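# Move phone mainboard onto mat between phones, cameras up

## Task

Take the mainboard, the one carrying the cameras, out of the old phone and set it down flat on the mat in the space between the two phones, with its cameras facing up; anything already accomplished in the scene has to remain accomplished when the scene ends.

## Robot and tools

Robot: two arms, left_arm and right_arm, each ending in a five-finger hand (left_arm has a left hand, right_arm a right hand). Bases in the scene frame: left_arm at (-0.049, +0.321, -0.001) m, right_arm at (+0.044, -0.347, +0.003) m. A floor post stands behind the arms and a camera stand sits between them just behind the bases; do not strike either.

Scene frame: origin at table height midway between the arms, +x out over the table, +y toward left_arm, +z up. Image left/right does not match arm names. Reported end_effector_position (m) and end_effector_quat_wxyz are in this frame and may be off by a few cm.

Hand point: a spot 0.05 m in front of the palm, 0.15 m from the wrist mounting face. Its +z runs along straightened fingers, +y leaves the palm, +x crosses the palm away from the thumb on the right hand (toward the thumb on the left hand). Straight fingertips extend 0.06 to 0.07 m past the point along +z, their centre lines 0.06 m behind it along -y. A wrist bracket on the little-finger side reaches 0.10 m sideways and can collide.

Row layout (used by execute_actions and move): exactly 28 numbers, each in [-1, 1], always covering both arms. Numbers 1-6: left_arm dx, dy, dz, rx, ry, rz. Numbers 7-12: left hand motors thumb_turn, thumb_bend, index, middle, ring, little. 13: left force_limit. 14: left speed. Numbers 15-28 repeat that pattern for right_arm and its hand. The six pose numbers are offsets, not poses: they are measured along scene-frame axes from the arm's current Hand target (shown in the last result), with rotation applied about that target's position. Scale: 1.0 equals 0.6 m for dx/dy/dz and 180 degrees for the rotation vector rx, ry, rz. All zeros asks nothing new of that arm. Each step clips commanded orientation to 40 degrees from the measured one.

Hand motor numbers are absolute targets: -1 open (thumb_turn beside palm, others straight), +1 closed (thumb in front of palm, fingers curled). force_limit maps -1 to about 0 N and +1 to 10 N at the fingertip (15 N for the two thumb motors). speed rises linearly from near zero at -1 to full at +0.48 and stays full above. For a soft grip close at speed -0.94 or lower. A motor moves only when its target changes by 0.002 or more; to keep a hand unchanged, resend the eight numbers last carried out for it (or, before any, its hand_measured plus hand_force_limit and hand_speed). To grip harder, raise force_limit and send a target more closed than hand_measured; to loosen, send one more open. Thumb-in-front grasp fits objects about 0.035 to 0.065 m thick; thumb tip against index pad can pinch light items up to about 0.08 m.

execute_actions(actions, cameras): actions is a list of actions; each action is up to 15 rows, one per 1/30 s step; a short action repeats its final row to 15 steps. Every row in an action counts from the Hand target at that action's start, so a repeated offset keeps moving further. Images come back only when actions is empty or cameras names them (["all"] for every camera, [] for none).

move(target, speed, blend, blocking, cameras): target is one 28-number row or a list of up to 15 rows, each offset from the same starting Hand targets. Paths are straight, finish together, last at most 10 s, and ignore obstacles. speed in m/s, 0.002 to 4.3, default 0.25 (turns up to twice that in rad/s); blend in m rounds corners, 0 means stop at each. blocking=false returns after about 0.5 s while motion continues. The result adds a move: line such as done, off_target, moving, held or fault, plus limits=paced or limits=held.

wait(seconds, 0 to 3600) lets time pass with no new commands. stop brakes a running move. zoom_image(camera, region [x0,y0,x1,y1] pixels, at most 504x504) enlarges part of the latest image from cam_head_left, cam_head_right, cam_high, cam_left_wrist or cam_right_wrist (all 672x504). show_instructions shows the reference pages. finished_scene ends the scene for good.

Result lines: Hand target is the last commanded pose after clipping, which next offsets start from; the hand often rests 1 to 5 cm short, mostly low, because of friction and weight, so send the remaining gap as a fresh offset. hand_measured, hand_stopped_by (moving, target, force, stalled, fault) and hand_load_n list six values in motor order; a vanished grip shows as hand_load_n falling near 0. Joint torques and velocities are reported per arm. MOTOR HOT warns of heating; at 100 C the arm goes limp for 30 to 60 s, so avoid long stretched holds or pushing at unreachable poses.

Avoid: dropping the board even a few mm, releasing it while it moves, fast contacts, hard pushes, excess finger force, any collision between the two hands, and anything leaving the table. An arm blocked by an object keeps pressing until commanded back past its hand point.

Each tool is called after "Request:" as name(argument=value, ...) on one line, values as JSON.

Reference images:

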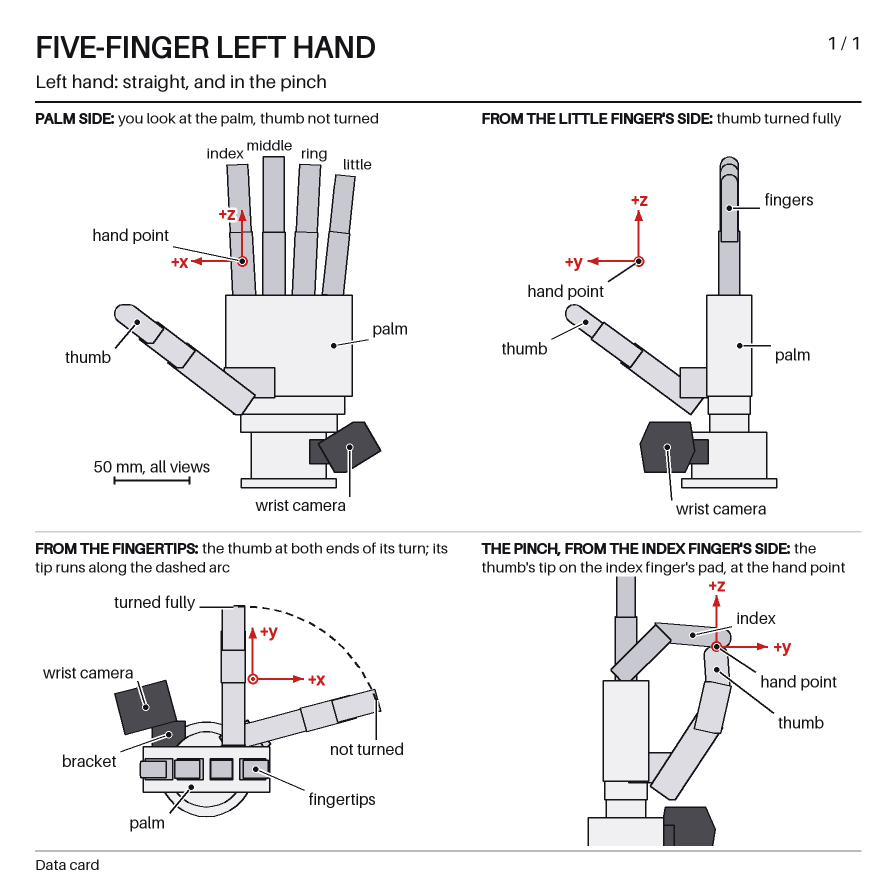

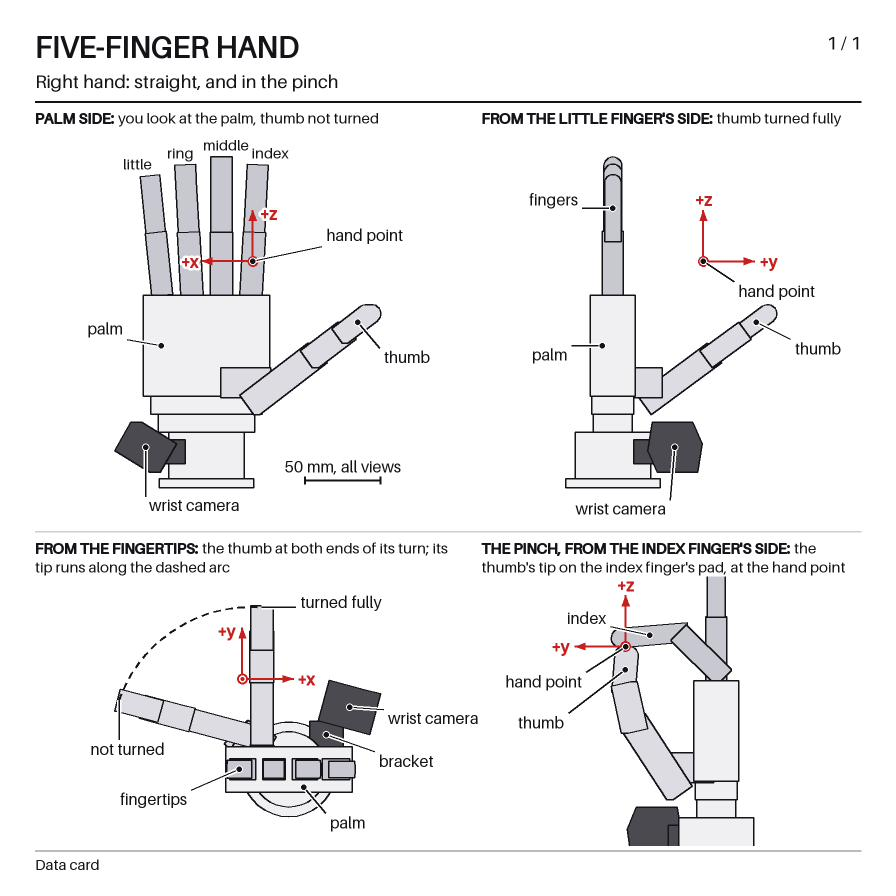

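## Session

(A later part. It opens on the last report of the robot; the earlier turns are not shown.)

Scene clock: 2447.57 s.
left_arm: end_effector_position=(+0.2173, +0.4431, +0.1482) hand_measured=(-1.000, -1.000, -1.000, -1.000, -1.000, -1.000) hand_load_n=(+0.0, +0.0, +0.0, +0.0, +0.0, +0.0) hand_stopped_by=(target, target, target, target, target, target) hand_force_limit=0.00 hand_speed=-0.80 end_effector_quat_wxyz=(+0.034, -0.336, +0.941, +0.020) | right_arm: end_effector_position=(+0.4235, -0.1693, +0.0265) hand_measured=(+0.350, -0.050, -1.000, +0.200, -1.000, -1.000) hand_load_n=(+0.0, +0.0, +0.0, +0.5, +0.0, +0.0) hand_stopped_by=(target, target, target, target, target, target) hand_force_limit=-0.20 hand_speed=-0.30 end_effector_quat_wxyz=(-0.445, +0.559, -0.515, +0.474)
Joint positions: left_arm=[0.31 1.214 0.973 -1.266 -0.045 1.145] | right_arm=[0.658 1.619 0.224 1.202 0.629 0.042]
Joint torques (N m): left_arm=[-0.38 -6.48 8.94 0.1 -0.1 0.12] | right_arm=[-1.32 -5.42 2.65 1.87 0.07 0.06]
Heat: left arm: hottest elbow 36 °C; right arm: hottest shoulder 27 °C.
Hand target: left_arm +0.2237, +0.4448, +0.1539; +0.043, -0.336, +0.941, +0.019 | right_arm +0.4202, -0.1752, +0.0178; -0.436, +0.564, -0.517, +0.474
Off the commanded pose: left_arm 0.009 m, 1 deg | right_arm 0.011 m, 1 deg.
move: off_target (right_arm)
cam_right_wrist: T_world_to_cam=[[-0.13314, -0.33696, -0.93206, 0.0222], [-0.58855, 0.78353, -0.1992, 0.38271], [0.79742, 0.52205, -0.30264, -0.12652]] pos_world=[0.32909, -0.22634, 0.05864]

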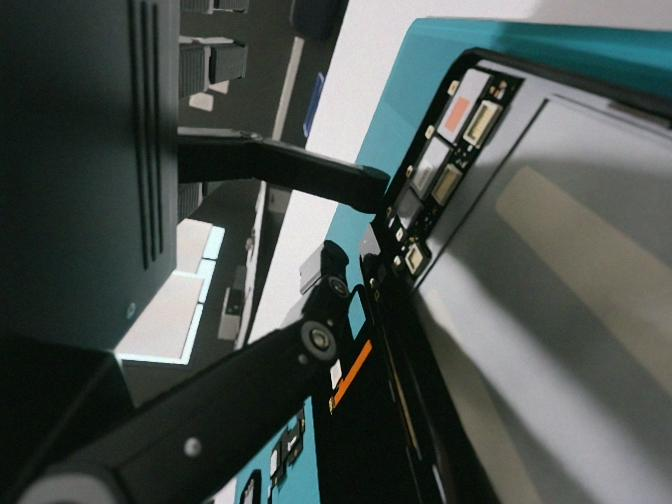

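Request:
wait(seconds=0, cameras=["all"])

Request:
zoom_image(camera="cam_head_right", region=[360, 290, 480, 410])

Request:
zoom_image(camera="cam_head_left", region=[350, 290, 470, 410])

Request:
zoom_image(camera="cam_high", region=[230, 300, 380, 420])

Scene clock: 2483.63 s.
left_arm: end_effector_position=(+0.2173, +0.4431, +0.1482) hand_measured=(-1.000, -1.000, -1.000, -1.000, -1.000, -1.000) hand_load_n=(+0.0, +0.0, +0.0, +0.0, +0.0, +0.0) hand_stopped_by=(target, target, target, target, target, target) hand_force_limit=0.00 hand_speed=-0.80 end_effector_quat_wxyz=(+0.034, -0.336, +0.941, +0.020) | right_arm: end_effector_position=(+0.4235, -0.1693, +0.0265) hand_measured=(+0.350, -0.050, -1.000, +0.200, -1.000, -1.000) hand_load_n=(+0.0, +0.0, +0.0, +1.0, +0.0, +0.0) hand_stopped_by=(target, target, target, target, target, target) hand_force_limit=-0.20 hand_speed=-0.30 end_effector_quat_wxyz=(-0.445, +0.559, -0.515, +0.474)
Joint positions: left_arm=[0.31 1.214 0.973 -1.266 -0.045 1.145] | right_arm=[0.658 1.619 0.224 1.202 0.629 0.042]
Joint torques (N m): left_arm=[-0.5 -6.53 8.91 0.09 -0.11 0.14] | right_arm=[-1.32 -5.42 2.65 1.83 0.07 0.06]
Heat: left arm: hottest elbow 36 °C; right arm: hottest elbow 27 °C.
Hand target: left_arm +0.2237, +0.4448, +0.1539; +0.043, -0.336, +0.941, +0.019 | right_arm +0.4202, -0.1752, +0.0178; -0.436, +0.564, -0.517, +0.474
Off the commanded pose: left_arm 0.009 m, 1 deg | right_arm 0.011 m, 1 deg.
cam_right_wrist: T_world_to_cam=[[-0.13314, -0.33696, -0.93206, 0.0222], [-0.58855, 0.78353, -0.1992, 0.38271], [0.79742, 0.52205, -0.30264, -0.12652]] pos_world=[0.32909, -0.22634, 0.05864]

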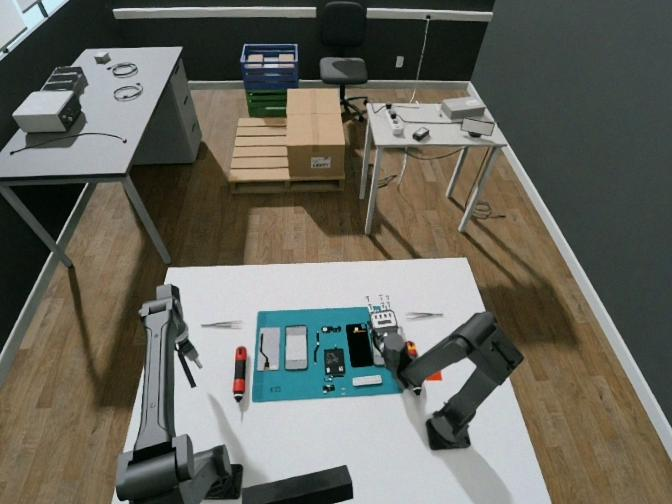

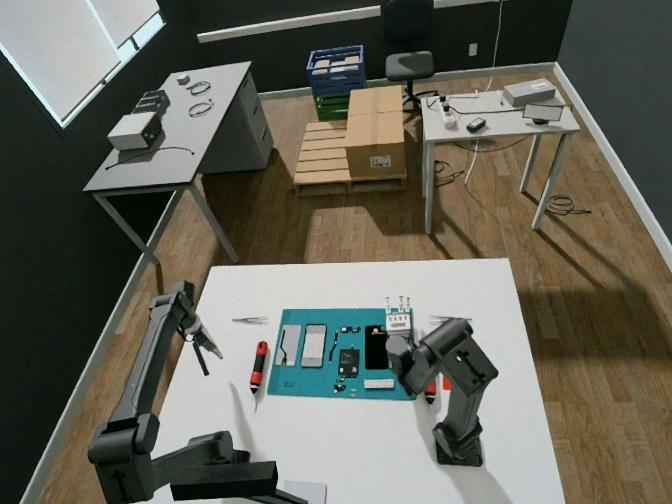

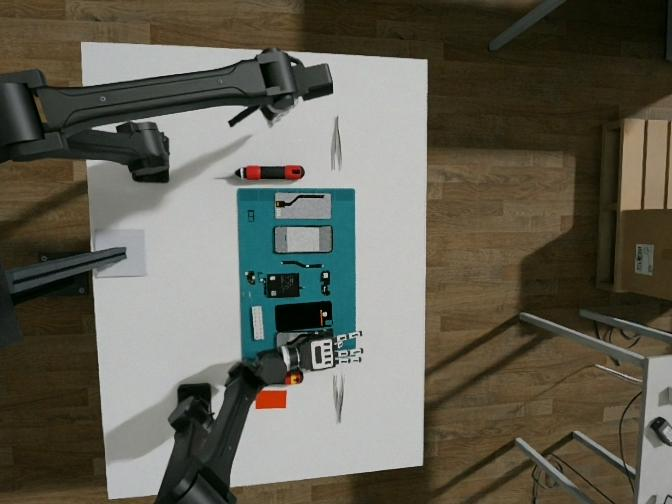

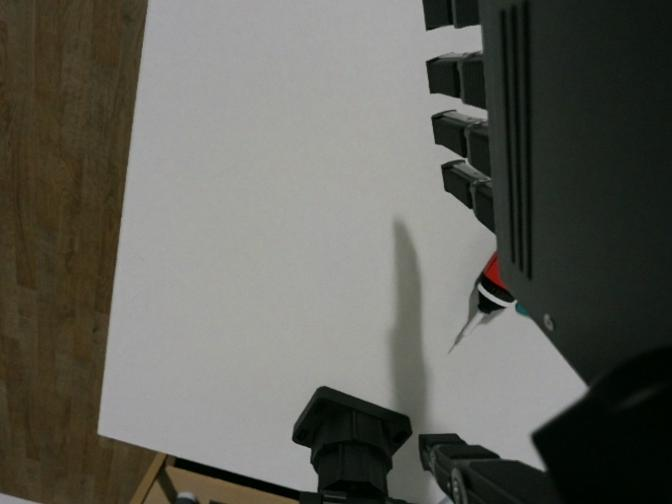

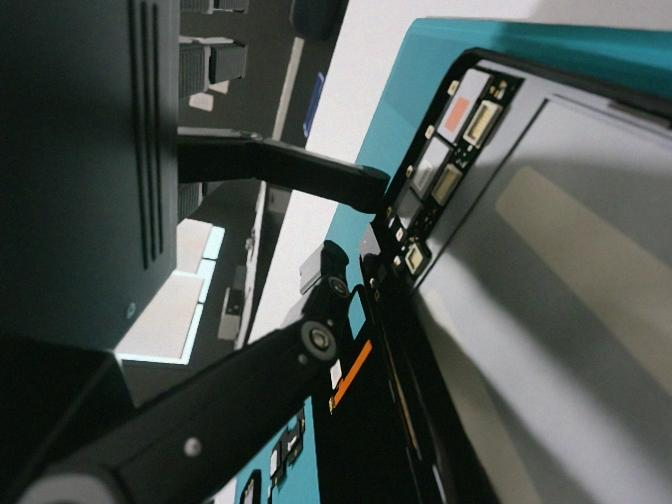

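Scaled by 4.200 from the camera's image (finer frame: 960x720).

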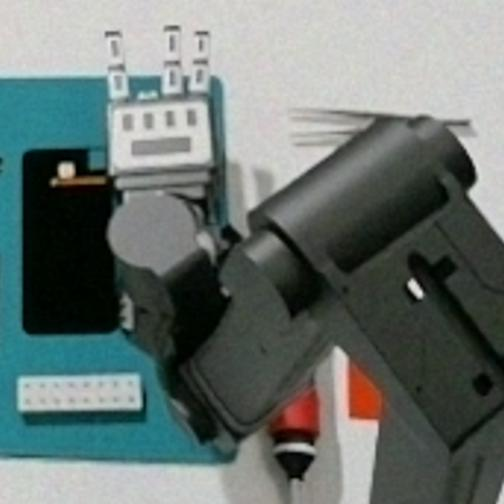

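Scaled by 4.200 from the camera's image (finer frame: 960x720).

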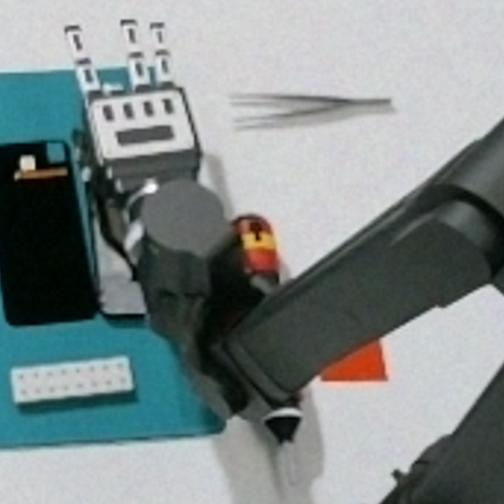

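Scaled by 3.360 from the camera's image (finer frame: 960x720).

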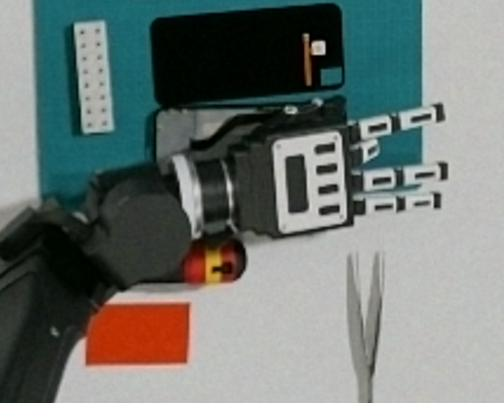

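Request:
move(target=[0,0,0,0,0,0,-1,-1,-1,-1,-1,-1,0,-0.8,0.0,0,0.001,0,0,0,0.35,-0.05,-1,-0.1,-1,-1,-0.2,-0.5], speed=0.05, cameras=[])

Scene clock: 2502.07 s.
left_arm: end_effector_position=(+0.2173, +0.4431, +0.1482) hand_measured=(-1.000, -1.000, -1.000, -1.000, -1.000, -1.000) hand_load_n=(+0.0, +0.0, +0.0, +0.0, +0.0, -0.5) hand_stopped_by=(target, target, target, target, target, target) hand_force_limit=0.00 hand_speed=-0.80 end_effector_quat_wxyz=(+0.034, -0.336, +0.941, +0.020) | right_arm: end_effector_position=(+0.4221, -0.1704, +0.0248) hand_measured=(+0.350, -0.050, -1.000, -0.100, -1.000, -1.000) hand_load_n=(+0.0, +0.0, +0.0, +0.0, +0.0, +0.0) hand_stopped_by=(target, target, target, target, target, target) hand_force_limit=-0.20 hand_speed=-0.50 end_effector_quat_wxyz=(-0.443, +0.561, -0.515, +0.473)
Joint positions: left_arm=[0.31 1.214 0.973 -1.266 -0.045 1.145] | right_arm=[0.658 1.621 0.22 1.202 0.629 0.042]
Joint torques (N m): left_arm=[-0.38 -6.53 8.92 0.09 -0.1 0.13] | right_arm=[-1.32 -5.77 2.86 1.73 0.07 0.06]
Heat: left arm: hottest elbow 36 °C; right arm: hottest elbow 27 °C.
Hand target: left_arm +0.2237, +0.4448, +0.1539; +0.043, -0.336, +0.941, +0.019 | right_arm +0.4202, -0.1752, +0.0184; -0.436, +0.564, -0.517, +0.474
Off the commanded pose: left_arm 0.009 m, 1 deg | right_arm 0.008 m, 1 deg.
move: done

Request:
wait(seconds=0, cameras=["cam_right_wrist"])

Request:
zoom_image(camera="cam_right_wrist", region=[290, 150, 430, 290])

Scene clock: 2507.90 s.
left_arm: end_effector_position=(+0.2173, +0.4431, +0.1482) hand_measured=(-1.000, -1.000, -1.000, -1.000, -1.000, -1.000) hand_load_n=(+0.0, +0.0, +0.0, +0.0, +0.0, +0.0) hand_stopped_by=(target, target, target, target, target, target) hand_force_limit=0.00 hand_speed=-0.80 end_effector_quat_wxyz=(+0.034, -0.336, +0.941, +0.020) | right_arm: end_effector_position=(+0.4221, -0.1704, +0.0248) hand_measured=(+0.350, -0.050, -1.000, -0.100, -1.000, -1.000) hand_load_n=(+0.0, +0.0, +0.0, +0.0, +0.0, +0.0) hand_stopped_by=(target, target, target, target, target, target) hand_force_limit=-0.20 hand_speed=-0.50 end_effector_quat_wxyz=(-0.443, +0.561, -0.515, +0.473)
Joint positions: left_arm=[0.31 1.214 0.973 -1.266 -0.045 1.145] | right_arm=[0.658 1.621 0.22 1.202 0.629 0.042]
Joint torques (N m): left_arm=[-0.21 -6.36 8.87 0.09 -0.11 0.13] | right_arm=[-1.32 -5.77 2.86 1.73 0.07 0.06]
Heat: left arm: hottest elbow 36 °C; right arm: hottest elbow 27 °C.
Hand target: left_arm +0.2237, +0.4448, +0.1539; +0.043, -0.336, +0.941, +0.019 | right_arm +0.4202, -0.1752, +0.0184; -0.436, +0.564, -0.517, +0.474
Off the commanded pose: left_arm 0.009 m, 1 deg | right_arm 0.008 m, 1 deg.
cam_right_wrist: T_world_to_cam=[[-0.13678, -0.33978, -0.93051, 0.02118], [-0.58935, 0.78292, -0.19925, 0.38261], [0.79621, 0.52114, -0.30734, -0.12497]] pos_world=[0.32789, -0.22723, 0.05753]

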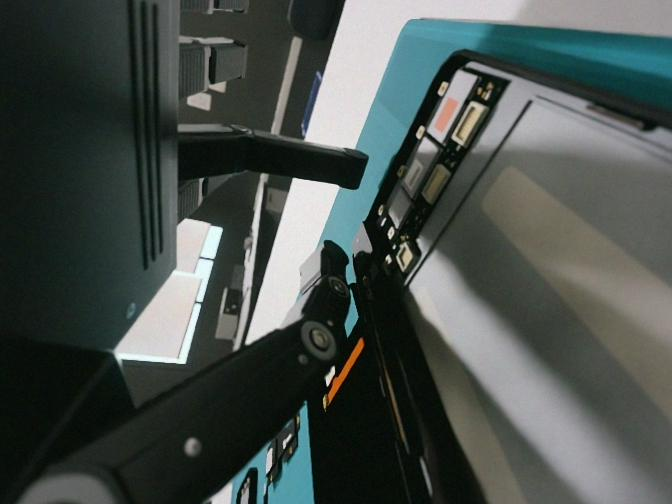

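Scaled by 3.600 from the camera's image (finer frame: 960x720).

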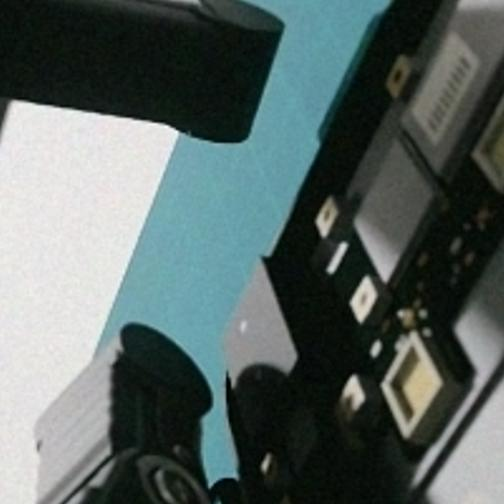

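Request:
move(target=[0,0,0,0,0,0,-1,-1,-1,-1,-1,-1,0,-0.8,0.0,0,-0.006,0,0,0,0.35,-0.05,-1,-0.3,-1,-1,-0.2,-0.5], speed=0.05, cameras=[])

Scene clock: 2550.30 s.
left_arm: end_effector_position=(+0.2173, +0.4431, +0.1482) hand_measured=(-1.000, -1.000, -1.000, -1.000, -1.000, -1.000) hand_load_n=(+0.0, +0.0, +0.0, +0.0, +0.0, +0.0) hand_stopped_by=(target, target, target, target, target, target) hand_force_limit=0.00 hand_speed=-0.80 end_effector_quat_wxyz=(+0.034, -0.336, +0.941, +0.020) | right_arm: end_effector_position=(+0.4214, -0.1709, +0.0194) hand_measured=(+0.350, -0.050, -1.000, -0.300, -1.000, -1.000) hand_load_n=(+0.0, +0.0, +0.0, +0.0, +0.0, +0.0) hand_stopped_by=(target, target, target, target, target, target) hand_force_limit=-0.20 hand_speed=-0.50 end_effector_quat_wxyz=(-0.440, +0.564, -0.515, +0.473)
Joint positions: left_arm=[0.31 1.214 0.973 -1.266 -0.045 1.145] | right_arm=[0.658 1.644 0.22 1.217 0.629 0.042]
Joint torques (N m): left_arm=[-0.44 -6.48 8.95 0.08 -0.11 0.13] | right_arm=[-1.32 -5.89 2.71 2.1 0.07 0.06]
Heat: left arm: hottest elbow 36 °C; right arm: hottest elbow 27 °C.
Hand target: left_arm +0.2237, +0.4448, +0.1539; +0.043, -0.336, +0.941, +0.019 | right_arm +0.4202, -0.1752, +0.0148; -0.436, +0.564, -0.517, +0.474
Off the commanded pose: left_arm 0.009 m, 1 deg | right_arm 0.006 m, 1 deg.
move: done

Request:
move(target=[[0,0,0,0,0,0,-1,-1,-1,-1,-1,-1,0,-0.8,0.0,0,0.025,0,0,0,0.35,-0.05,-1,-0.3,-1,-1,-0.2,-0.5],[0,0,0,0,0,0,-1,-1,-1,-1,-1,-1,0,-0.8,0.0,0.003,0.025,0,0,0,0.25,-0.1,-1,0.33,-1,-1,-0.2,-0.5]], speed=0.05, cameras=["cam_right_wrist"])

Request:
zoom_image(camera="cam_right_wrist", region=[290, 150, 430, 290])

Scene clock: 2602.13 s.
left_arm: end_effector_position=(+0.2173, +0.4431, +0.1482) hand_measured=(-1.000, -1.000, -1.000, -1.000, -1.000, -1.000) hand_load_n=(-0.5, +0.0, +0.0, +0.0, +0.0, +0.0) hand_stopped_by=(target, target, target, target, target, target) hand_force_limit=0.00 hand_speed=-0.80 end_effector_quat_wxyz=(+0.034, -0.336, +0.941, +0.020) | right_arm: end_effector_position=(+0.4213, -0.1716, +0.0306) hand_measured=(+0.250, -0.100, -1.000, +0.330, -1.000, -1.000) hand_load_n=(+0.0, +0.0, +0.0, +0.0, +0.0, +0.0) hand_stopped_by=(target, target, target, target, target, target) hand_force_limit=-0.20 hand_speed=-0.50 end_effector_quat_wxyz=(-0.439, +0.564, -0.516, +0.473)
Joint positions: left_arm=[0.31 1.214 0.973 -1.266 -0.045 1.145] | right_arm=[0.658 1.568 0.22 1.139 0.631 0.042]
Joint torques (N m): left_arm=[-0.32 -6.53 8.92 0.08 -0.1 0.13] | right_arm=[-0.79 -7.12 3.6 1.09 0.17 0.07]
Heat: left arm: hottest elbow 36 °C; right arm: hottest elbow 27 °C.
Hand target: left_arm +0.2237, +0.4448, +0.1539; +0.043, -0.336, +0.941, +0.019 | right_arm +0.4202, -0.1734, +0.0298; -0.436, +0.564, -0.517, +0.473
Off the commanded pose: left_arm 0.009 m, 1 deg | right_arm 0.002 m, 0 deg.
move: done
cam_right_wrist: T_world_to_cam=[[-0.14472, -0.34536, -0.92725, 0.02825], [-0.58882, 0.78318, -0.1998, 0.3841], [0.7952, 0.51707, -0.3167, -0.1219]] pos_world=[0.32719, -0.22803, 0.06433]

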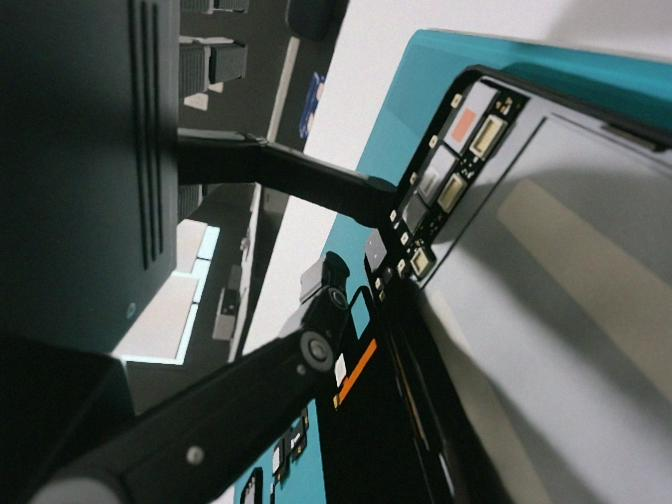

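Scaled by 3.600 from the camera's image (finer frame: 960x720).

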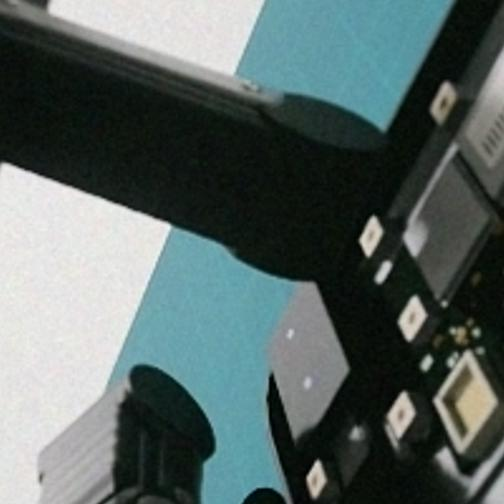

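Request:
move(target=[0,0,0,0,0,0,-1,-1,-1,-1,-1,-1,0,-0.8,0.003,0.008,0,0,0,0,0.25,-0.1,-1,0.33,-1,-1,-0.2,-0.5], speed=0.05, cameras=[])

Scene clock: 2614.33 s.
left_arm: end_effector_position=(+0.2173, +0.4431, +0.1482) hand_measured=(-1.000, -1.000, -1.000, -1.000, -1.000, -1.000) hand_load_n=(+0.0, +0.0, +0.0, +0.0, +0.0, +0.0) hand_stopped_by=(target, target, target, target, target, target) hand_force_limit=0.00 hand_speed=-0.80 end_effector_quat_wxyz=(+0.034, -0.336, +0.941, +0.020) | right_arm: end_effector_position=(+0.4210, -0.1742, +0.0290) hand_measured=(+0.250, -0.100, -1.000, +0.330, -1.000, -1.000) hand_load_n=(+0.0, +0.0, +0.0, +0.0, +0.0, -0.5) hand_stopped_by=(target, target, target, target, target, target) hand_force_limit=-0.20 hand_speed=-0.50 end_effector_quat_wxyz=(-0.433, +0.563, -0.518, +0.476)
Joint positions: left_arm=[0.31 1.214 0.973 -1.266 -0.045 1.145] | right_arm=[0.658 1.568 0.22 1.131 0.642 0.042]
Joint torques (N m): left_arm=[-0.32 -6.42 8.95 0.08 -0.1 0.12] | right_arm=[0.21 -6.65 4.56 1.13 0.18 0.1]
Heat: left arm: hottest elbow 36 °C; right arm: hottest elbow 27 °C.
Hand target: left_arm +0.2237, +0.4448, +0.1539; +0.043, -0.336, +0.941, +0.019 | right_arm +0.4220, -0.1687, +0.0298; -0.436, +0.564, -0.517, +0.474
Off the commanded pose: left_arm 0.009 m, 1 deg | right_arm 0.006 m, 0 deg.
move: done

Request:
move(target=[0,0,0,0,0,0,-1,-1,-1,-1,-1,-1,0,-0.8,0.003,0.01,0,0,0,0,0.25,-0.1,-1,0.33,-1,-1,-0.2,-0.5], speed=0.05, cameras=[])

Scene clock: 2620.07 s.
left_arm: end_effector_position=(+0.2173, +0.4431, +0.1482) hand_measured=(-1.000, -1.000, -1.000, -1.000, -1.000, -1.000) hand_load_n=(+0.0, +0.0, +0.0, +0.0, +0.0, +0.0) hand_stopped_by=(target, target, target, target, target, target) hand_force_limit=0.00 hand_speed=-0.80 end_effector_quat_wxyz=(+0.034, -0.336, +0.941, +0.020) | right_arm: end_effector_position=(+0.4180, -0.1720, +0.0270) hand_measured=(+0.250, -0.100, -1.000, +0.330, -1.000, -1.000) hand_load_n=(+0.0, +0.0, +0.0, +0.0, +0.0, +0.0) hand_stopped_by=(target, target, target, target, target, target) hand_force_limit=-0.20 hand_speed=-0.50 end_effector_quat_wxyz=(-0.429, +0.567, -0.517, +0.476)
Joint positions: left_arm=[0.31 1.214 0.973 -1.266 -0.045 1.145] | right_arm=[0.673 1.568 0.22 1.121 0.656 0.042]
Joint torques (N m): left_arm=[-0.44 -6.53 8.94 0.12 -0.09 0.13] | right_arm=[0.15 -6.24 5.68 1.1 0.2 0.14]
Heat: left arm: hottest elbow 36 °C; right arm: hottest elbow 27 °C.
Hand target: left_arm +0.2237, +0.4448, +0.1539; +0.043, -0.336, +0.941, +0.019 | right_arm +0.4239, -0.1627, +0.0298; -0.436, +0.564, -0.517, +0.474
Off the commanded pose: left_arm 0.009 m, 1 deg | right_arm 0.011 m, 1 deg.
move: off_target (right_arm)

Request:
move(target=[0,0,0,0,0,0,-1,-1,-1,-1,-1,-1,0,-0.8,0.005,0.005,0.003,0,0,0,0.25,-0.1,-1,0.33,-1,-1,-0.2,-0.5], speed=0.05, cameras=[])

Scene clock: 2625.17 s.
left_arm: end_effector_position=(+0.2173, +0.4431, +0.1482) hand_measured=(-1.000, -1.000, -1.000, -1.000, -1.000, -1.000) hand_load_n=(+0.0, +0.0, +0.0, +0.0, +0.0, +0.0) hand_stopped_by=(target, target, target, target, target, target) hand_force_limit=0.00 hand_speed=-0.80 end_effector_quat_wxyz=(+0.034, -0.336, +0.941, +0.020) | right_arm: end_effector_position=(+0.4217, -0.1685, +0.0278) hand_measured=(+0.250, -0.100, -1.000, +0.330, -1.000, -1.000) hand_load_n=(+0.0, +0.0, +0.0, +0.0, +0.0, +0.0) hand_stopped_by=(target, target, target, target, target, target) hand_force_limit=-0.20 hand_speed=-0.50 end_effector_quat_wxyz=(-0.429, +0.568, -0.517, +0.476)
Joint positions: left_arm=[0.31 1.214 0.973 -1.266 -0.045 1.145] | right_arm=[0.674 1.568 0.235 1.105 0.658 0.042]
Joint torques (N m): left_arm=[-0.26 -6.36 8.91 0.06 -0.1 0.13] | right_arm=[0.15 -6.77 5.57 1.16 0.19 0.15]
Heat: left arm: hottest elbow 36 °C; right arm: hottest elbow 27 °C.
Hand target: left_arm +0.2237, +0.4448, +0.1539; +0.043, -0.336, +0.941, +0.019 | right_arm +0.4268, -0.1597, +0.0315; -0.436, +0.564, -0.517, +0.474
Off the commanded pose: left_arm 0.009 m, 1 deg | right_arm 0.011 m, 1 deg.
move: off_target (right_arm)

Request:
move(target=[0,0,0,0,0,0,-1,-1,-1,-1,-1,-1,0,-0.8,0.001,0.001,-0.009,0,0,0,0.25,-0.1,-1,0.33,-1,-1,-0.2,-0.5], speed=0.05, cameras=["cam_right_wrist"])

Request:
zoom_image(camera="cam_right_wrist", region=[290, 150, 430, 290])

Scene clock: 2646.13 s.
left_arm: end_effector_position=(+0.2173, +0.4431, +0.1482) hand_measured=(-1.000, -1.000, -1.000, -1.000, -1.000, -1.000) hand_load_n=(+0.0, +0.0, +0.0, +0.0, +0.0, +0.0) hand_stopped_by=(target, target, target, target, target, target) hand_force_limit=0.00 hand_speed=-0.80 end_effector_quat_wxyz=(+0.034, -0.336, +0.941, +0.020) | right_arm: end_effector_position=(+0.4222, -0.1684, +0.0239) hand_measured=(+0.250, -0.100, -1.000, +0.330, -1.000, -1.000) hand_load_n=(+0.0, +0.5, +0.0, +0.0, +0.0, +0.0) hand_stopped_by=(target, target, target, target, target, target) hand_force_limit=-0.20 hand_speed=-0.50 end_effector_quat_wxyz=(-0.426, +0.569, -0.517, +0.476)
Joint positions: left_arm=[0.31 1.214 0.973 -1.266 -0.045 1.145] | right_arm=[0.674 1.585 0.238 1.114 0.659 0.042]
Joint torques (N m): left_arm=[-0.5 -6.36 8.91 0.09 -0.1 0.13] | right_arm=[0.21 -5.13 5.34 1.98 0.15 0.15]
Heat: left arm: hottest elbow 36 °C; right arm: hottest elbow 28 °C.
Hand target: left_arm +0.2237, +0.4448, +0.1539; +0.043, -0.336, +0.941, +0.019 | right_arm +0.4274, -0.1591, +0.0262; -0.436, +0.564, -0.517, +0.474
Off the commanded pose: left_arm 0.009 m, 1 deg | right_arm 0.011 m, 1 deg.
move: off_target (right_arm)
cam_right_wrist: T_world_to_cam=[[-0.16395, -0.36282, -0.91732, 0.02826], [-0.58403, 0.78512, -0.20615, 0.37926], [0.795, 0.50194, -0.34062, -0.12827]] pos_world=[0.3281, -0.22313, 0.06042]

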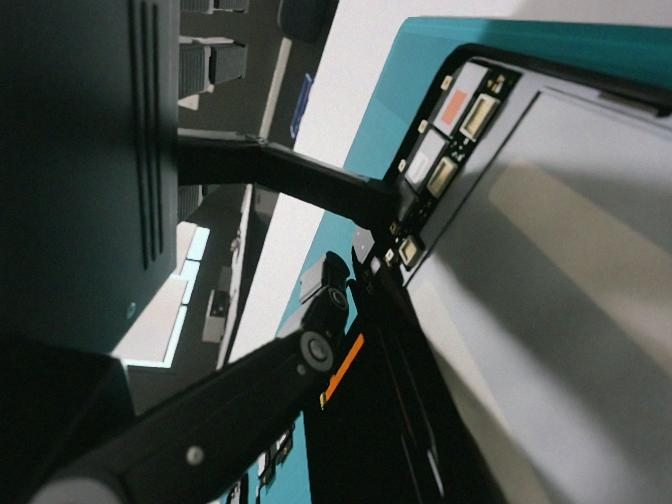

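Scaled by 3.600 from the camera's image (finer frame: 960x720).

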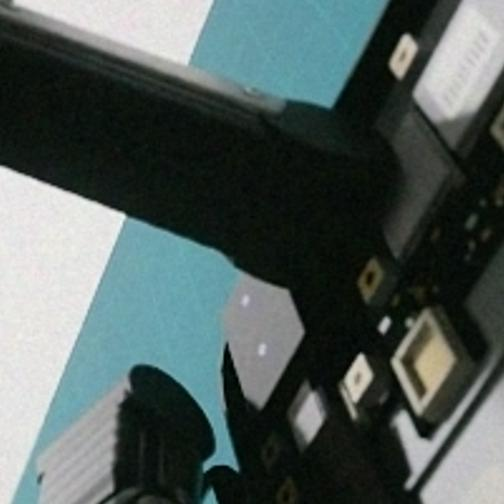

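Request:
move(target=[0,0,0,0,0,0,-1,-1,-1,-1,-1,-1,0,-0.8,0,0,0,0,0,0,0.33,-0.1,-1,0.33,-1,-1,-0.6,-0.8], speed=0.05, cameras=["cam_right_wrist"])

Request:
zoom_image(camera="cam_right_wrist", region=[290, 190, 400, 300])

Scene clock: 2656.93 s.
left_arm: end_effector_position=(+0.2173, +0.4431, +0.1482) hand_measured=(-1.000, -1.000, -1.000, -1.000, -1.000, -1.000) hand_load_n=(+0.0, -0.5, +0.0, +0.0, +0.0, +0.0) hand_stopped_by=(target, target, target, target, target, target) hand_force_limit=0.00 hand_speed=-0.80 end_effector_quat_wxyz=(+0.034, -0.336, +0.941, +0.020) | right_arm: end_effector_position=(+0.4222, -0.1684, +0.0239) hand_measured=(+0.330, -0.100, -1.000, +0.330, -1.000, -1.000) hand_load_n=(+0.0, +0.0, +0.0, +0.0, +0.0, +0.0) hand_stopped_by=(target, target, target, target, target, target) hand_force_limit=-0.60 hand_speed=-0.80 end_effector_quat_wxyz=(-0.426, +0.569, -0.517, +0.476)
Joint positions: left_arm=[0.31 1.214 0.973 -1.266 -0.045 1.145] | right_arm=[0.674 1.586 0.238 1.114 0.659 0.042]
Joint torques (N m): left_arm=[-0.44 -6.65 8.9 0.06 -0.1 0.11] | right_arm=[0.15 -5.66 5.34 2.04 0.15 0.15]
Heat: left arm: hottest elbow 36 °C; right arm: hottest elbow 28 °C.
Hand target: left_arm +0.2237, +0.4448, +0.1539; +0.043, -0.336, +0.941, +0.019 | right_arm +0.4274, -0.1591, +0.0262; -0.436, +0.564, -0.517, +0.474
Off the commanded pose: left_arm 0.009 m, 1 deg | right_arm 0.011 m, 1 deg.
move: done
cam_right_wrist: T_world_to_cam=[[-0.16395, -0.36282, -0.91732, 0.02817], [-0.58403, 0.78512, -0.20615, 0.37924], [0.795, 0.50194, -0.34062, -0.1283]] pos_world=[0.3281, -0.22313, 0.06032]

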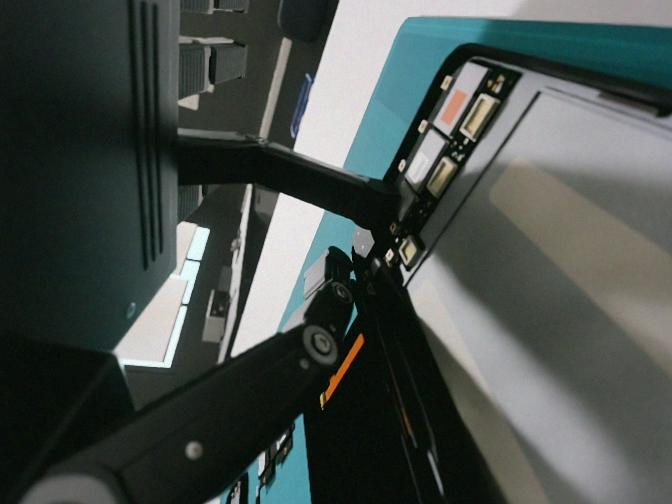

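Scaled by 4.582 from the camera's image (finer frame: 960x720).

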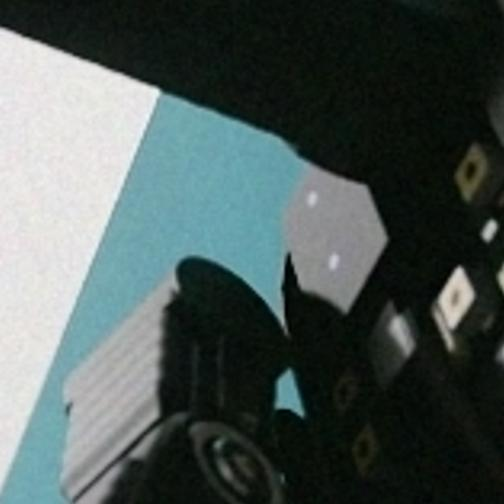

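Request:
move(target=[[0,0,0,0,0,0,-1,-1,-1,-1,-1,-1,0,-0.8,0,0,0,0,0,0,0.15,-0.18,-1,0.33,-1,-1,-0.6,-0.6],[0,0,0,0,0,0,-1,-1,-1,-1,-1,-1,0,-0.8,0,0,0,0,0,0,0.32,-0.18,-1,0.33,-1,-1,-0.7,-0.85]], speed=0.05, cameras=["cam_right_wrist"])

Request:
zoom_image(camera="cam_right_wrist", region=[290, 190, 400, 300])

Scene clock: 2695.57 s.
left_arm: end_effector_position=(+0.2173, +0.4431, +0.1482) hand_measured=(-1.000, -1.000, -1.000, -1.000, -1.000, -1.000) hand_load_n=(+0.0, +0.0, +0.0, +0.0, +0.0, +0.0) hand_stopped_by=(target, target, target, target, target, target) hand_force_limit=0.00 hand_speed=-0.80 end_effector_quat_wxyz=(+0.034, -0.336, +0.941, +0.020) | right_arm: end_effector_position=(+0.4220, -0.1680, +0.0238) hand_measured=(+0.320, -0.180, -1.000, +0.330, -1.000, -1.000) hand_load_n=(+0.0, +0.0, +0.0, +0.0, +0.0, +0.0) hand_stopped_by=(target, target, target, target, target, target) hand_force_limit=-0.70 hand_speed=-0.85 end_effector_quat_wxyz=(-0.426, +0.569, -0.517, +0.476)
Joint positions: left_arm=[0.31 1.214 0.973 -1.266 -0.045 1.145] | right_arm=[0.676 1.586 0.238 1.114 0.659 0.042]
Joint torques (N m): left_arm=[-0.38 -6.36 8.95 0.13 -0.11 0.13] | right_arm=[0.09 -5.66 5.34 2.02 0.15 0.15]
Heat: left arm: hottest elbow 36 °C; right arm: hottest elbow 28 °C.
Hand target: left_arm +0.2237, +0.4448, +0.1539; +0.043, -0.336, +0.941, +0.019 | right_arm +0.4274, -0.1591, +0.0262; -0.436, +0.564, -0.517, +0.473
Off the commanded pose: left_arm 0.009 m, 1 deg | right_arm 0.011 m, 1 deg.
move: done; target 2's new numbers were sent with right_arm's hand 0.011 m and 1 deg from that target
cam_right_wrist: T_world_to_cam=[[-0.16357, -0.36263, -0.91746, 0.02808], [-0.5849, 0.78456, -0.20582, 0.379], [0.79444, 0.50296, -0.34043, -0.12792]] pos_world=[0.3279, -0.22283, 0.06022]

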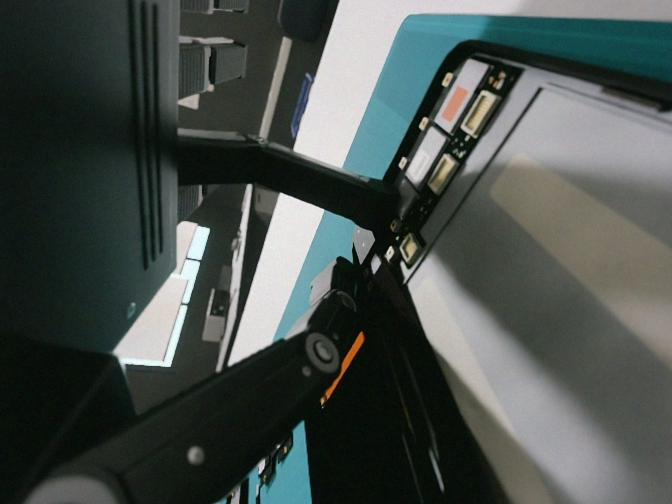

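Scaled by 4.582 from the camera's image (finer frame: 960x720).

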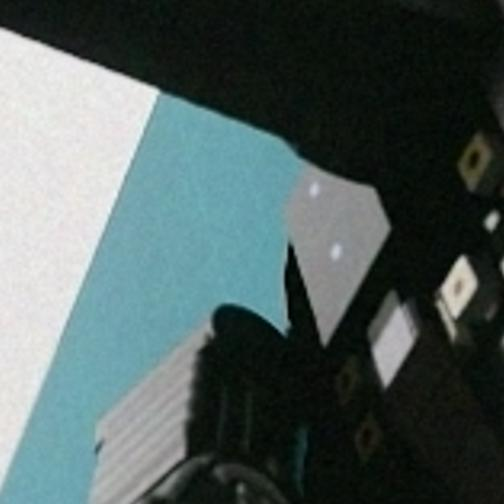

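Request:
move(target=[0,0,0,0,0,0,-1,-1,-1,-1,-1,-1,0,-0.8,0,0,0,0,0,0,0.7,-0.18,-1,0.33,-1,-1,-0.6,-0.85], speed=0.05, cameras=["cam_right_wrist"])

Request:
zoom_image(camera="cam_right_wrist", region=[290, 190, 400, 300])

Scene clock: 2715.40 s.
left_arm: end_effector_position=(+0.2173, +0.4431, +0.1482) hand_measured=(-1.000, -1.000, -1.000, -1.000, -1.000, -1.000) hand_load_n=(+0.0, +0.0, +0.0, +0.0, +0.0, +0.0) hand_stopped_by=(target, target, target, target, target, target) hand_force_limit=0.00 hand_speed=-0.80 end_effector_quat_wxyz=(+0.034, -0.336, +0.941, +0.020) | right_arm: end_effector_position=(+0.4222, -0.1672, +0.0242) hand_measured=(+0.366, -0.180, -1.000, +0.330, -1.000, -1.000) hand_load_n=(+3.0, +1.0, +0.0, +0.0, +0.0, +0.0) hand_stopped_by=(force, target, target, target, target, target) hand_force_limit=-0.60 hand_speed=-0.85 end_effector_quat_wxyz=(-0.427, +0.569, -0.517, +0.476)
Joint positions: left_arm=[0.31 1.214 0.973 -1.266 -0.045 1.145] | right_arm=[0.677 1.586 0.239 1.114 0.659 0.043]
Joint torques (N m): left_arm=[-0.56 -6.53 8.91 0.09 -0.11 0.13] | right_arm=[-0.03 -5.71 5.27 2.03 0.15 0.14]
Heat: left arm: hottest elbow 36 °C; right arm: hottest elbow 28 °C.
Hand target: left_arm +0.2237, +0.4448, +0.1539; +0.043, -0.336, +0.941, +0.019 | right_arm +0.4275, -0.1590, +0.0263; -0.436, +0.564, -0.517, +0.473
Off the commanded pose: left_arm 0.009 m, 1 deg | right_arm 0.010 m, 1 deg.
move: done
cam_right_wrist: T_world_to_cam=[[-0.16231, -0.36182, -0.91801, 0.02845], [-0.58553, 0.78416, -0.20555, 0.37879], [0.79424, 0.50416, -0.33913, -0.12816]] pos_world=[0.3282, -0.22213, 0.06052]

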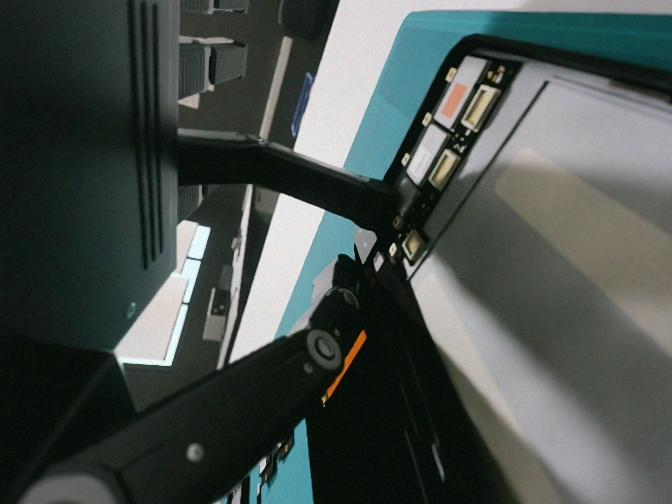

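Scaled by 4.582 from the camera's image (finer frame: 960x720).

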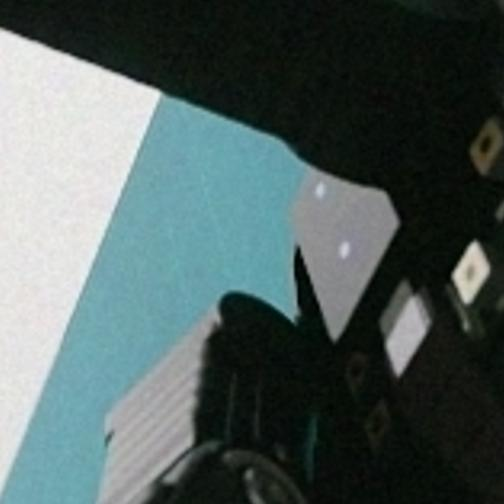

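Request:
move(target=[[0,0,0,0,0,0,-1,-1,-1,-1,-1,-1,0,-0.8,0,0,0,0,0,0,0.2,-0.18,-1,0.33,-1,-1,-0.6,-0.6],[0,0,0,0,0,0,-1,-1,-1,-1,-1,-1,0,-0.8,0,0,0,0,0,0,0.21,-0.145,-1,0.33,-1,-1,-0.6,-0.6],[0,0,0,0,0,0,-1,-1,-1,-1,-1,-1,0,-0.8,0,0,0,0,0,0,0.7,-0.145,-1,0.33,-1,-1,-0.6,-0.85]], speed=0.05, cameras=["cam_right_wrist"])

Request:
zoom_image(camera="cam_right_wrist", region=[290, 190, 400, 300])

Scene clock: 2733.57 s.
left_arm: end_effector_position=(+0.2173, +0.4431, +0.1482) hand_measured=(-1.000, -1.000, -1.000, -1.000, -1.000, -1.000) hand_load_n=(+0.0, +0.0, +0.0, +0.0, +0.0, +0.0) hand_stopped_by=(target, target, target, target, target, target) hand_force_limit=0.00 hand_speed=-0.80 end_effector_quat_wxyz=(+0.034, -0.336, +0.941, +0.020) | right_arm: end_effector_position=(+0.4222, -0.1672, +0.0239) hand_measured=(+0.374, -0.146, -1.000, +0.330, -1.000, -1.000) hand_load_n=(+4.5, +0.5, +0.0, +0.0, +0.0, +0.0) hand_stopped_by=(force, target, target, target, target, target) hand_force_limit=-0.60 hand_speed=-0.85 end_effector_quat_wxyz=(-0.427, +0.570, -0.517, +0.475)
Joint positions: left_arm=[0.31 1.214 0.973 -1.266 -0.045 1.145] | right_arm=[0.677 1.587 0.239 1.114 0.659 0.043]
Joint torques (N m): left_arm=[-0.38 -6.42 8.95 0.06 -0.11 0.14] | right_arm=[-0.03 -5.71 5.27 2.03 0.15 0.14]
Heat: left arm: hottest elbow 36 °C; right arm: hottest elbow 28 °C.
Hand target: left_arm +0.2237, +0.4448, +0.1539; +0.043, -0.336, +0.941, +0.019 | right_arm +0.4275, -0.1590, +0.0262; -0.436, +0.564, -0.517, +0.473
Off the commanded pose: left_arm 0.009 m, 1 deg | right_arm 0.010 m, 1 deg.
move: done
cam_right_wrist: T_world_to_cam=[[-0.16284, -0.36222, -0.91776, 0.02834], [-0.58568, 0.78405, -0.20553, 0.37878], [0.79401, 0.50405, -0.33982, -0.12814]] pos_world=[0.3282, -0.22213, 0.06032]

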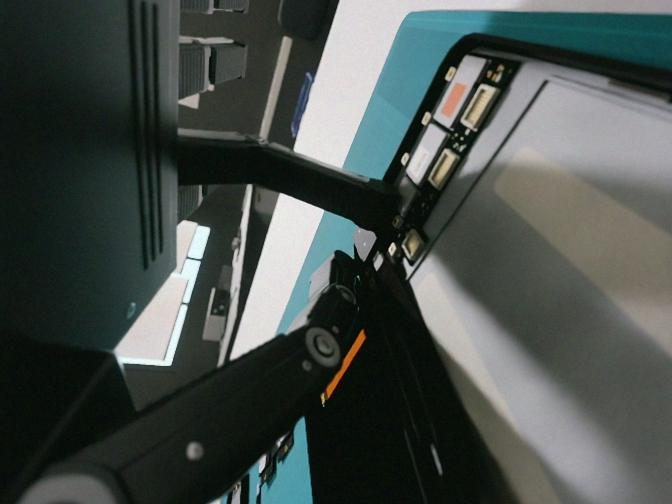

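Scaled by 4.582 from the camera's image (finer frame: 960x720).

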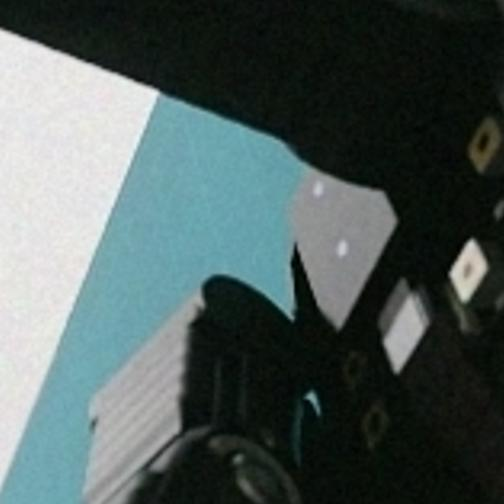

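Request:
move(target=[[0,0,0,0,0,0,-1,-1,-1,-1,-1,-1,0,-0.8,0,0,0,0,0,0,0.2,-0.145,-1,0.33,-1,-1,-0.6,-0.6],[0,0,0,0,0,0,-1,-1,-1,-1,-1,-1,0,-0.8,0,0,0,0,0,0,0.21,-0.12,-1,0.33,-1,-1,-0.6,-0.6],[0,0,0,0,0,0,-1,-1,-1,-1,-1,-1,0,-0.8,0,0,0,0,0,0,0.7,-0.12,-1,0.33,-1,-1,-0.7,-0.88]], speed=0.05, cameras=["cam_right_wrist"])

Request:
zoom_image(camera="cam_right_wrist", region=[290, 190, 400, 300])

Scene clock: 2745.97 s.
left_arm: end_effector_position=(+0.2173, +0.4431, +0.1482) hand_measured=(-1.000, -1.000, -1.000, -1.000, -1.000, -1.000) hand_load_n=(+0.0, +0.0, +0.0, +0.0, +0.0, +0.0) hand_stopped_by=(target, target, target, target, target, target) hand_force_limit=0.00 hand_speed=-0.80 end_effector_quat_wxyz=(+0.034, -0.336, +0.941, +0.020) | right_arm: end_effector_position=(+0.4222, -0.1672, +0.0240) hand_measured=(+0.380, -0.120, -1.000, +0.330, -1.000, -1.000) hand_load_n=(+3.0, +0.0, +0.0, +0.0, +0.0, +0.0) hand_stopped_by=(force, target, target, target, target, target) hand_force_limit=-0.70 hand_speed=-0.88 end_effector_quat_wxyz=(-0.427, +0.569, -0.517, +0.475)
Joint positions: left_arm=[0.31 1.214 0.973 -1.266 -0.045 1.145] | right_arm=[0.677 1.587 0.239 1.115 0.659 0.043]
Joint torques (N m): left_arm=[-0.21 -6.24 8.91 0.12 -0.11 0.14] | right_arm=[0.03 -5.71 5.27 2 0.15 0.14]
Heat: left arm: hottest elbow 36 °C; right arm: hottest elbow 28 °C.
Hand target: left_arm +0.2237, +0.4448, +0.1539; +0.043, -0.336, +0.941, +0.019 | right_arm +0.4275, -0.1589, +0.0262; -0.436, +0.564, -0.517, +0.473
Off the commanded pose: left_arm 0.009 m, 1 deg | right_arm 0.010 m, 1 deg.
move: done
cam_right_wrist: T_world_to_cam=[[-0.16263, -0.36171, -0.918, 0.0284], [-0.58557, 0.78421, -0.20526, 0.37876], [0.79414, 0.50417, -0.33934, -0.12818]] pos_world=[0.3282, -0.22213, 0.06032]

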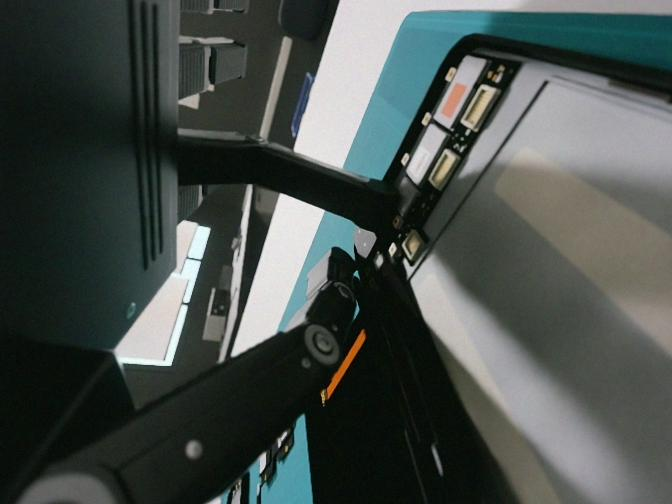

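Scaled by 4.582 from the camera's image (finer frame: 960x720).

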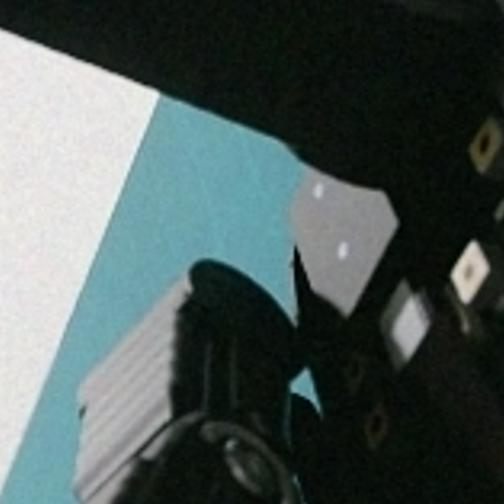

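Request:
move(target=[[0,0,0,0,0,0,-1,-1,-1,-1,-1,-1,0,-0.8,0,0,0,0,0,0,0.2,-0.12,-1,0.33,-1,-1,-0.6,-0.6],[0,0,0,0,0,0,-1,-1,-1,-1,-1,-1,0,-0.8,0,0,0,0,0,0,0.21,-0.095,-1,0.33,-1,-1,-0.6,-0.6],[0,0,0,0,0,0,-1,-1,-1,-1,-1,-1,0,-0.8,0,0,0,0,0,0,0.7,-0.095,-1,0.33,-1,-1,-0.7,-0.88]], speed=0.05, cameras=["cam_right_wrist"])

Request:
zoom_image(camera="cam_right_wrist", region=[290, 190, 400, 300])

Scene clock: 2758.70 s.
left_arm: end_effector_position=(+0.2173, +0.4431, +0.1482) hand_measured=(-1.000, -1.000, -1.000, -1.000, -1.000, -1.000) hand_load_n=(+0.0, +0.0, +0.0, +0.0, +0.0, +0.0) hand_stopped_by=(target, target, target, target, target, target) hand_force_limit=0.00 hand_speed=-0.80 end_effector_quat_wxyz=(+0.034, -0.336, +0.941, +0.020) | right_arm: end_effector_position=(+0.4222, -0.1672, +0.0240) hand_measured=(+0.522, -0.096, -1.000, +0.330, -1.000, -1.000) hand_load_n=(+3.0, +0.5, -0.5, +0.0, +0.0, +0.0) hand_stopped_by=(force, target, target, target, target, target) hand_force_limit=-0.70 hand_speed=-0.88 end_effector_quat_wxyz=(-0.427, +0.569, -0.517, +0.476)
Joint positions: left_arm=[0.31 1.214 0.973 -1.266 -0.045 1.145] | right_arm=[0.677 1.587 0.239 1.115 0.66 0.043]
Joint torques (N m): left_arm=[-0.26 -6.36 8.9 0.09 -0.1 0.13] | right_arm=[-0.03 -5.71 5.27 2 0.14 0.14]
Heat: left arm: hottest elbow 36 °C; right arm: hottest elbow 28 °C.
Hand target: left_arm +0.2237, +0.4448, +0.1539; +0.043, -0.336, +0.941, +0.019 | right_arm +0.4275, -0.1590, +0.0262; -0.436, +0.564, -0.517, +0.473
Off the commanded pose: left_arm 0.009 m, 1 deg | right_arm 0.010 m, 1 deg.
move: done
cam_right_wrist: T_world_to_cam=[[-0.1627, -0.36172, -0.91798, 0.02842], [-0.58528, 0.7844, -0.20535, 0.37871], [0.79434, 0.50387, -0.33933, -0.12831]] pos_world=[0.3282, -0.22213, 0.06032]

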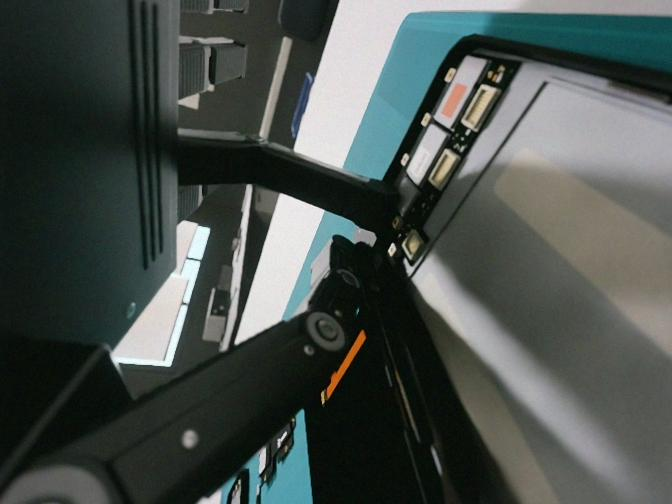

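Scaled by 4.582 from the camera's image (finer frame: 960x720).

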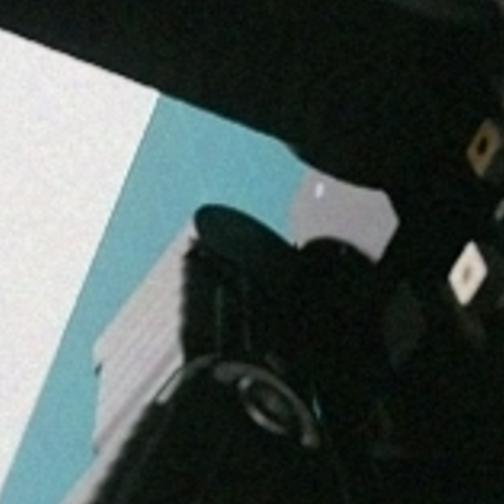

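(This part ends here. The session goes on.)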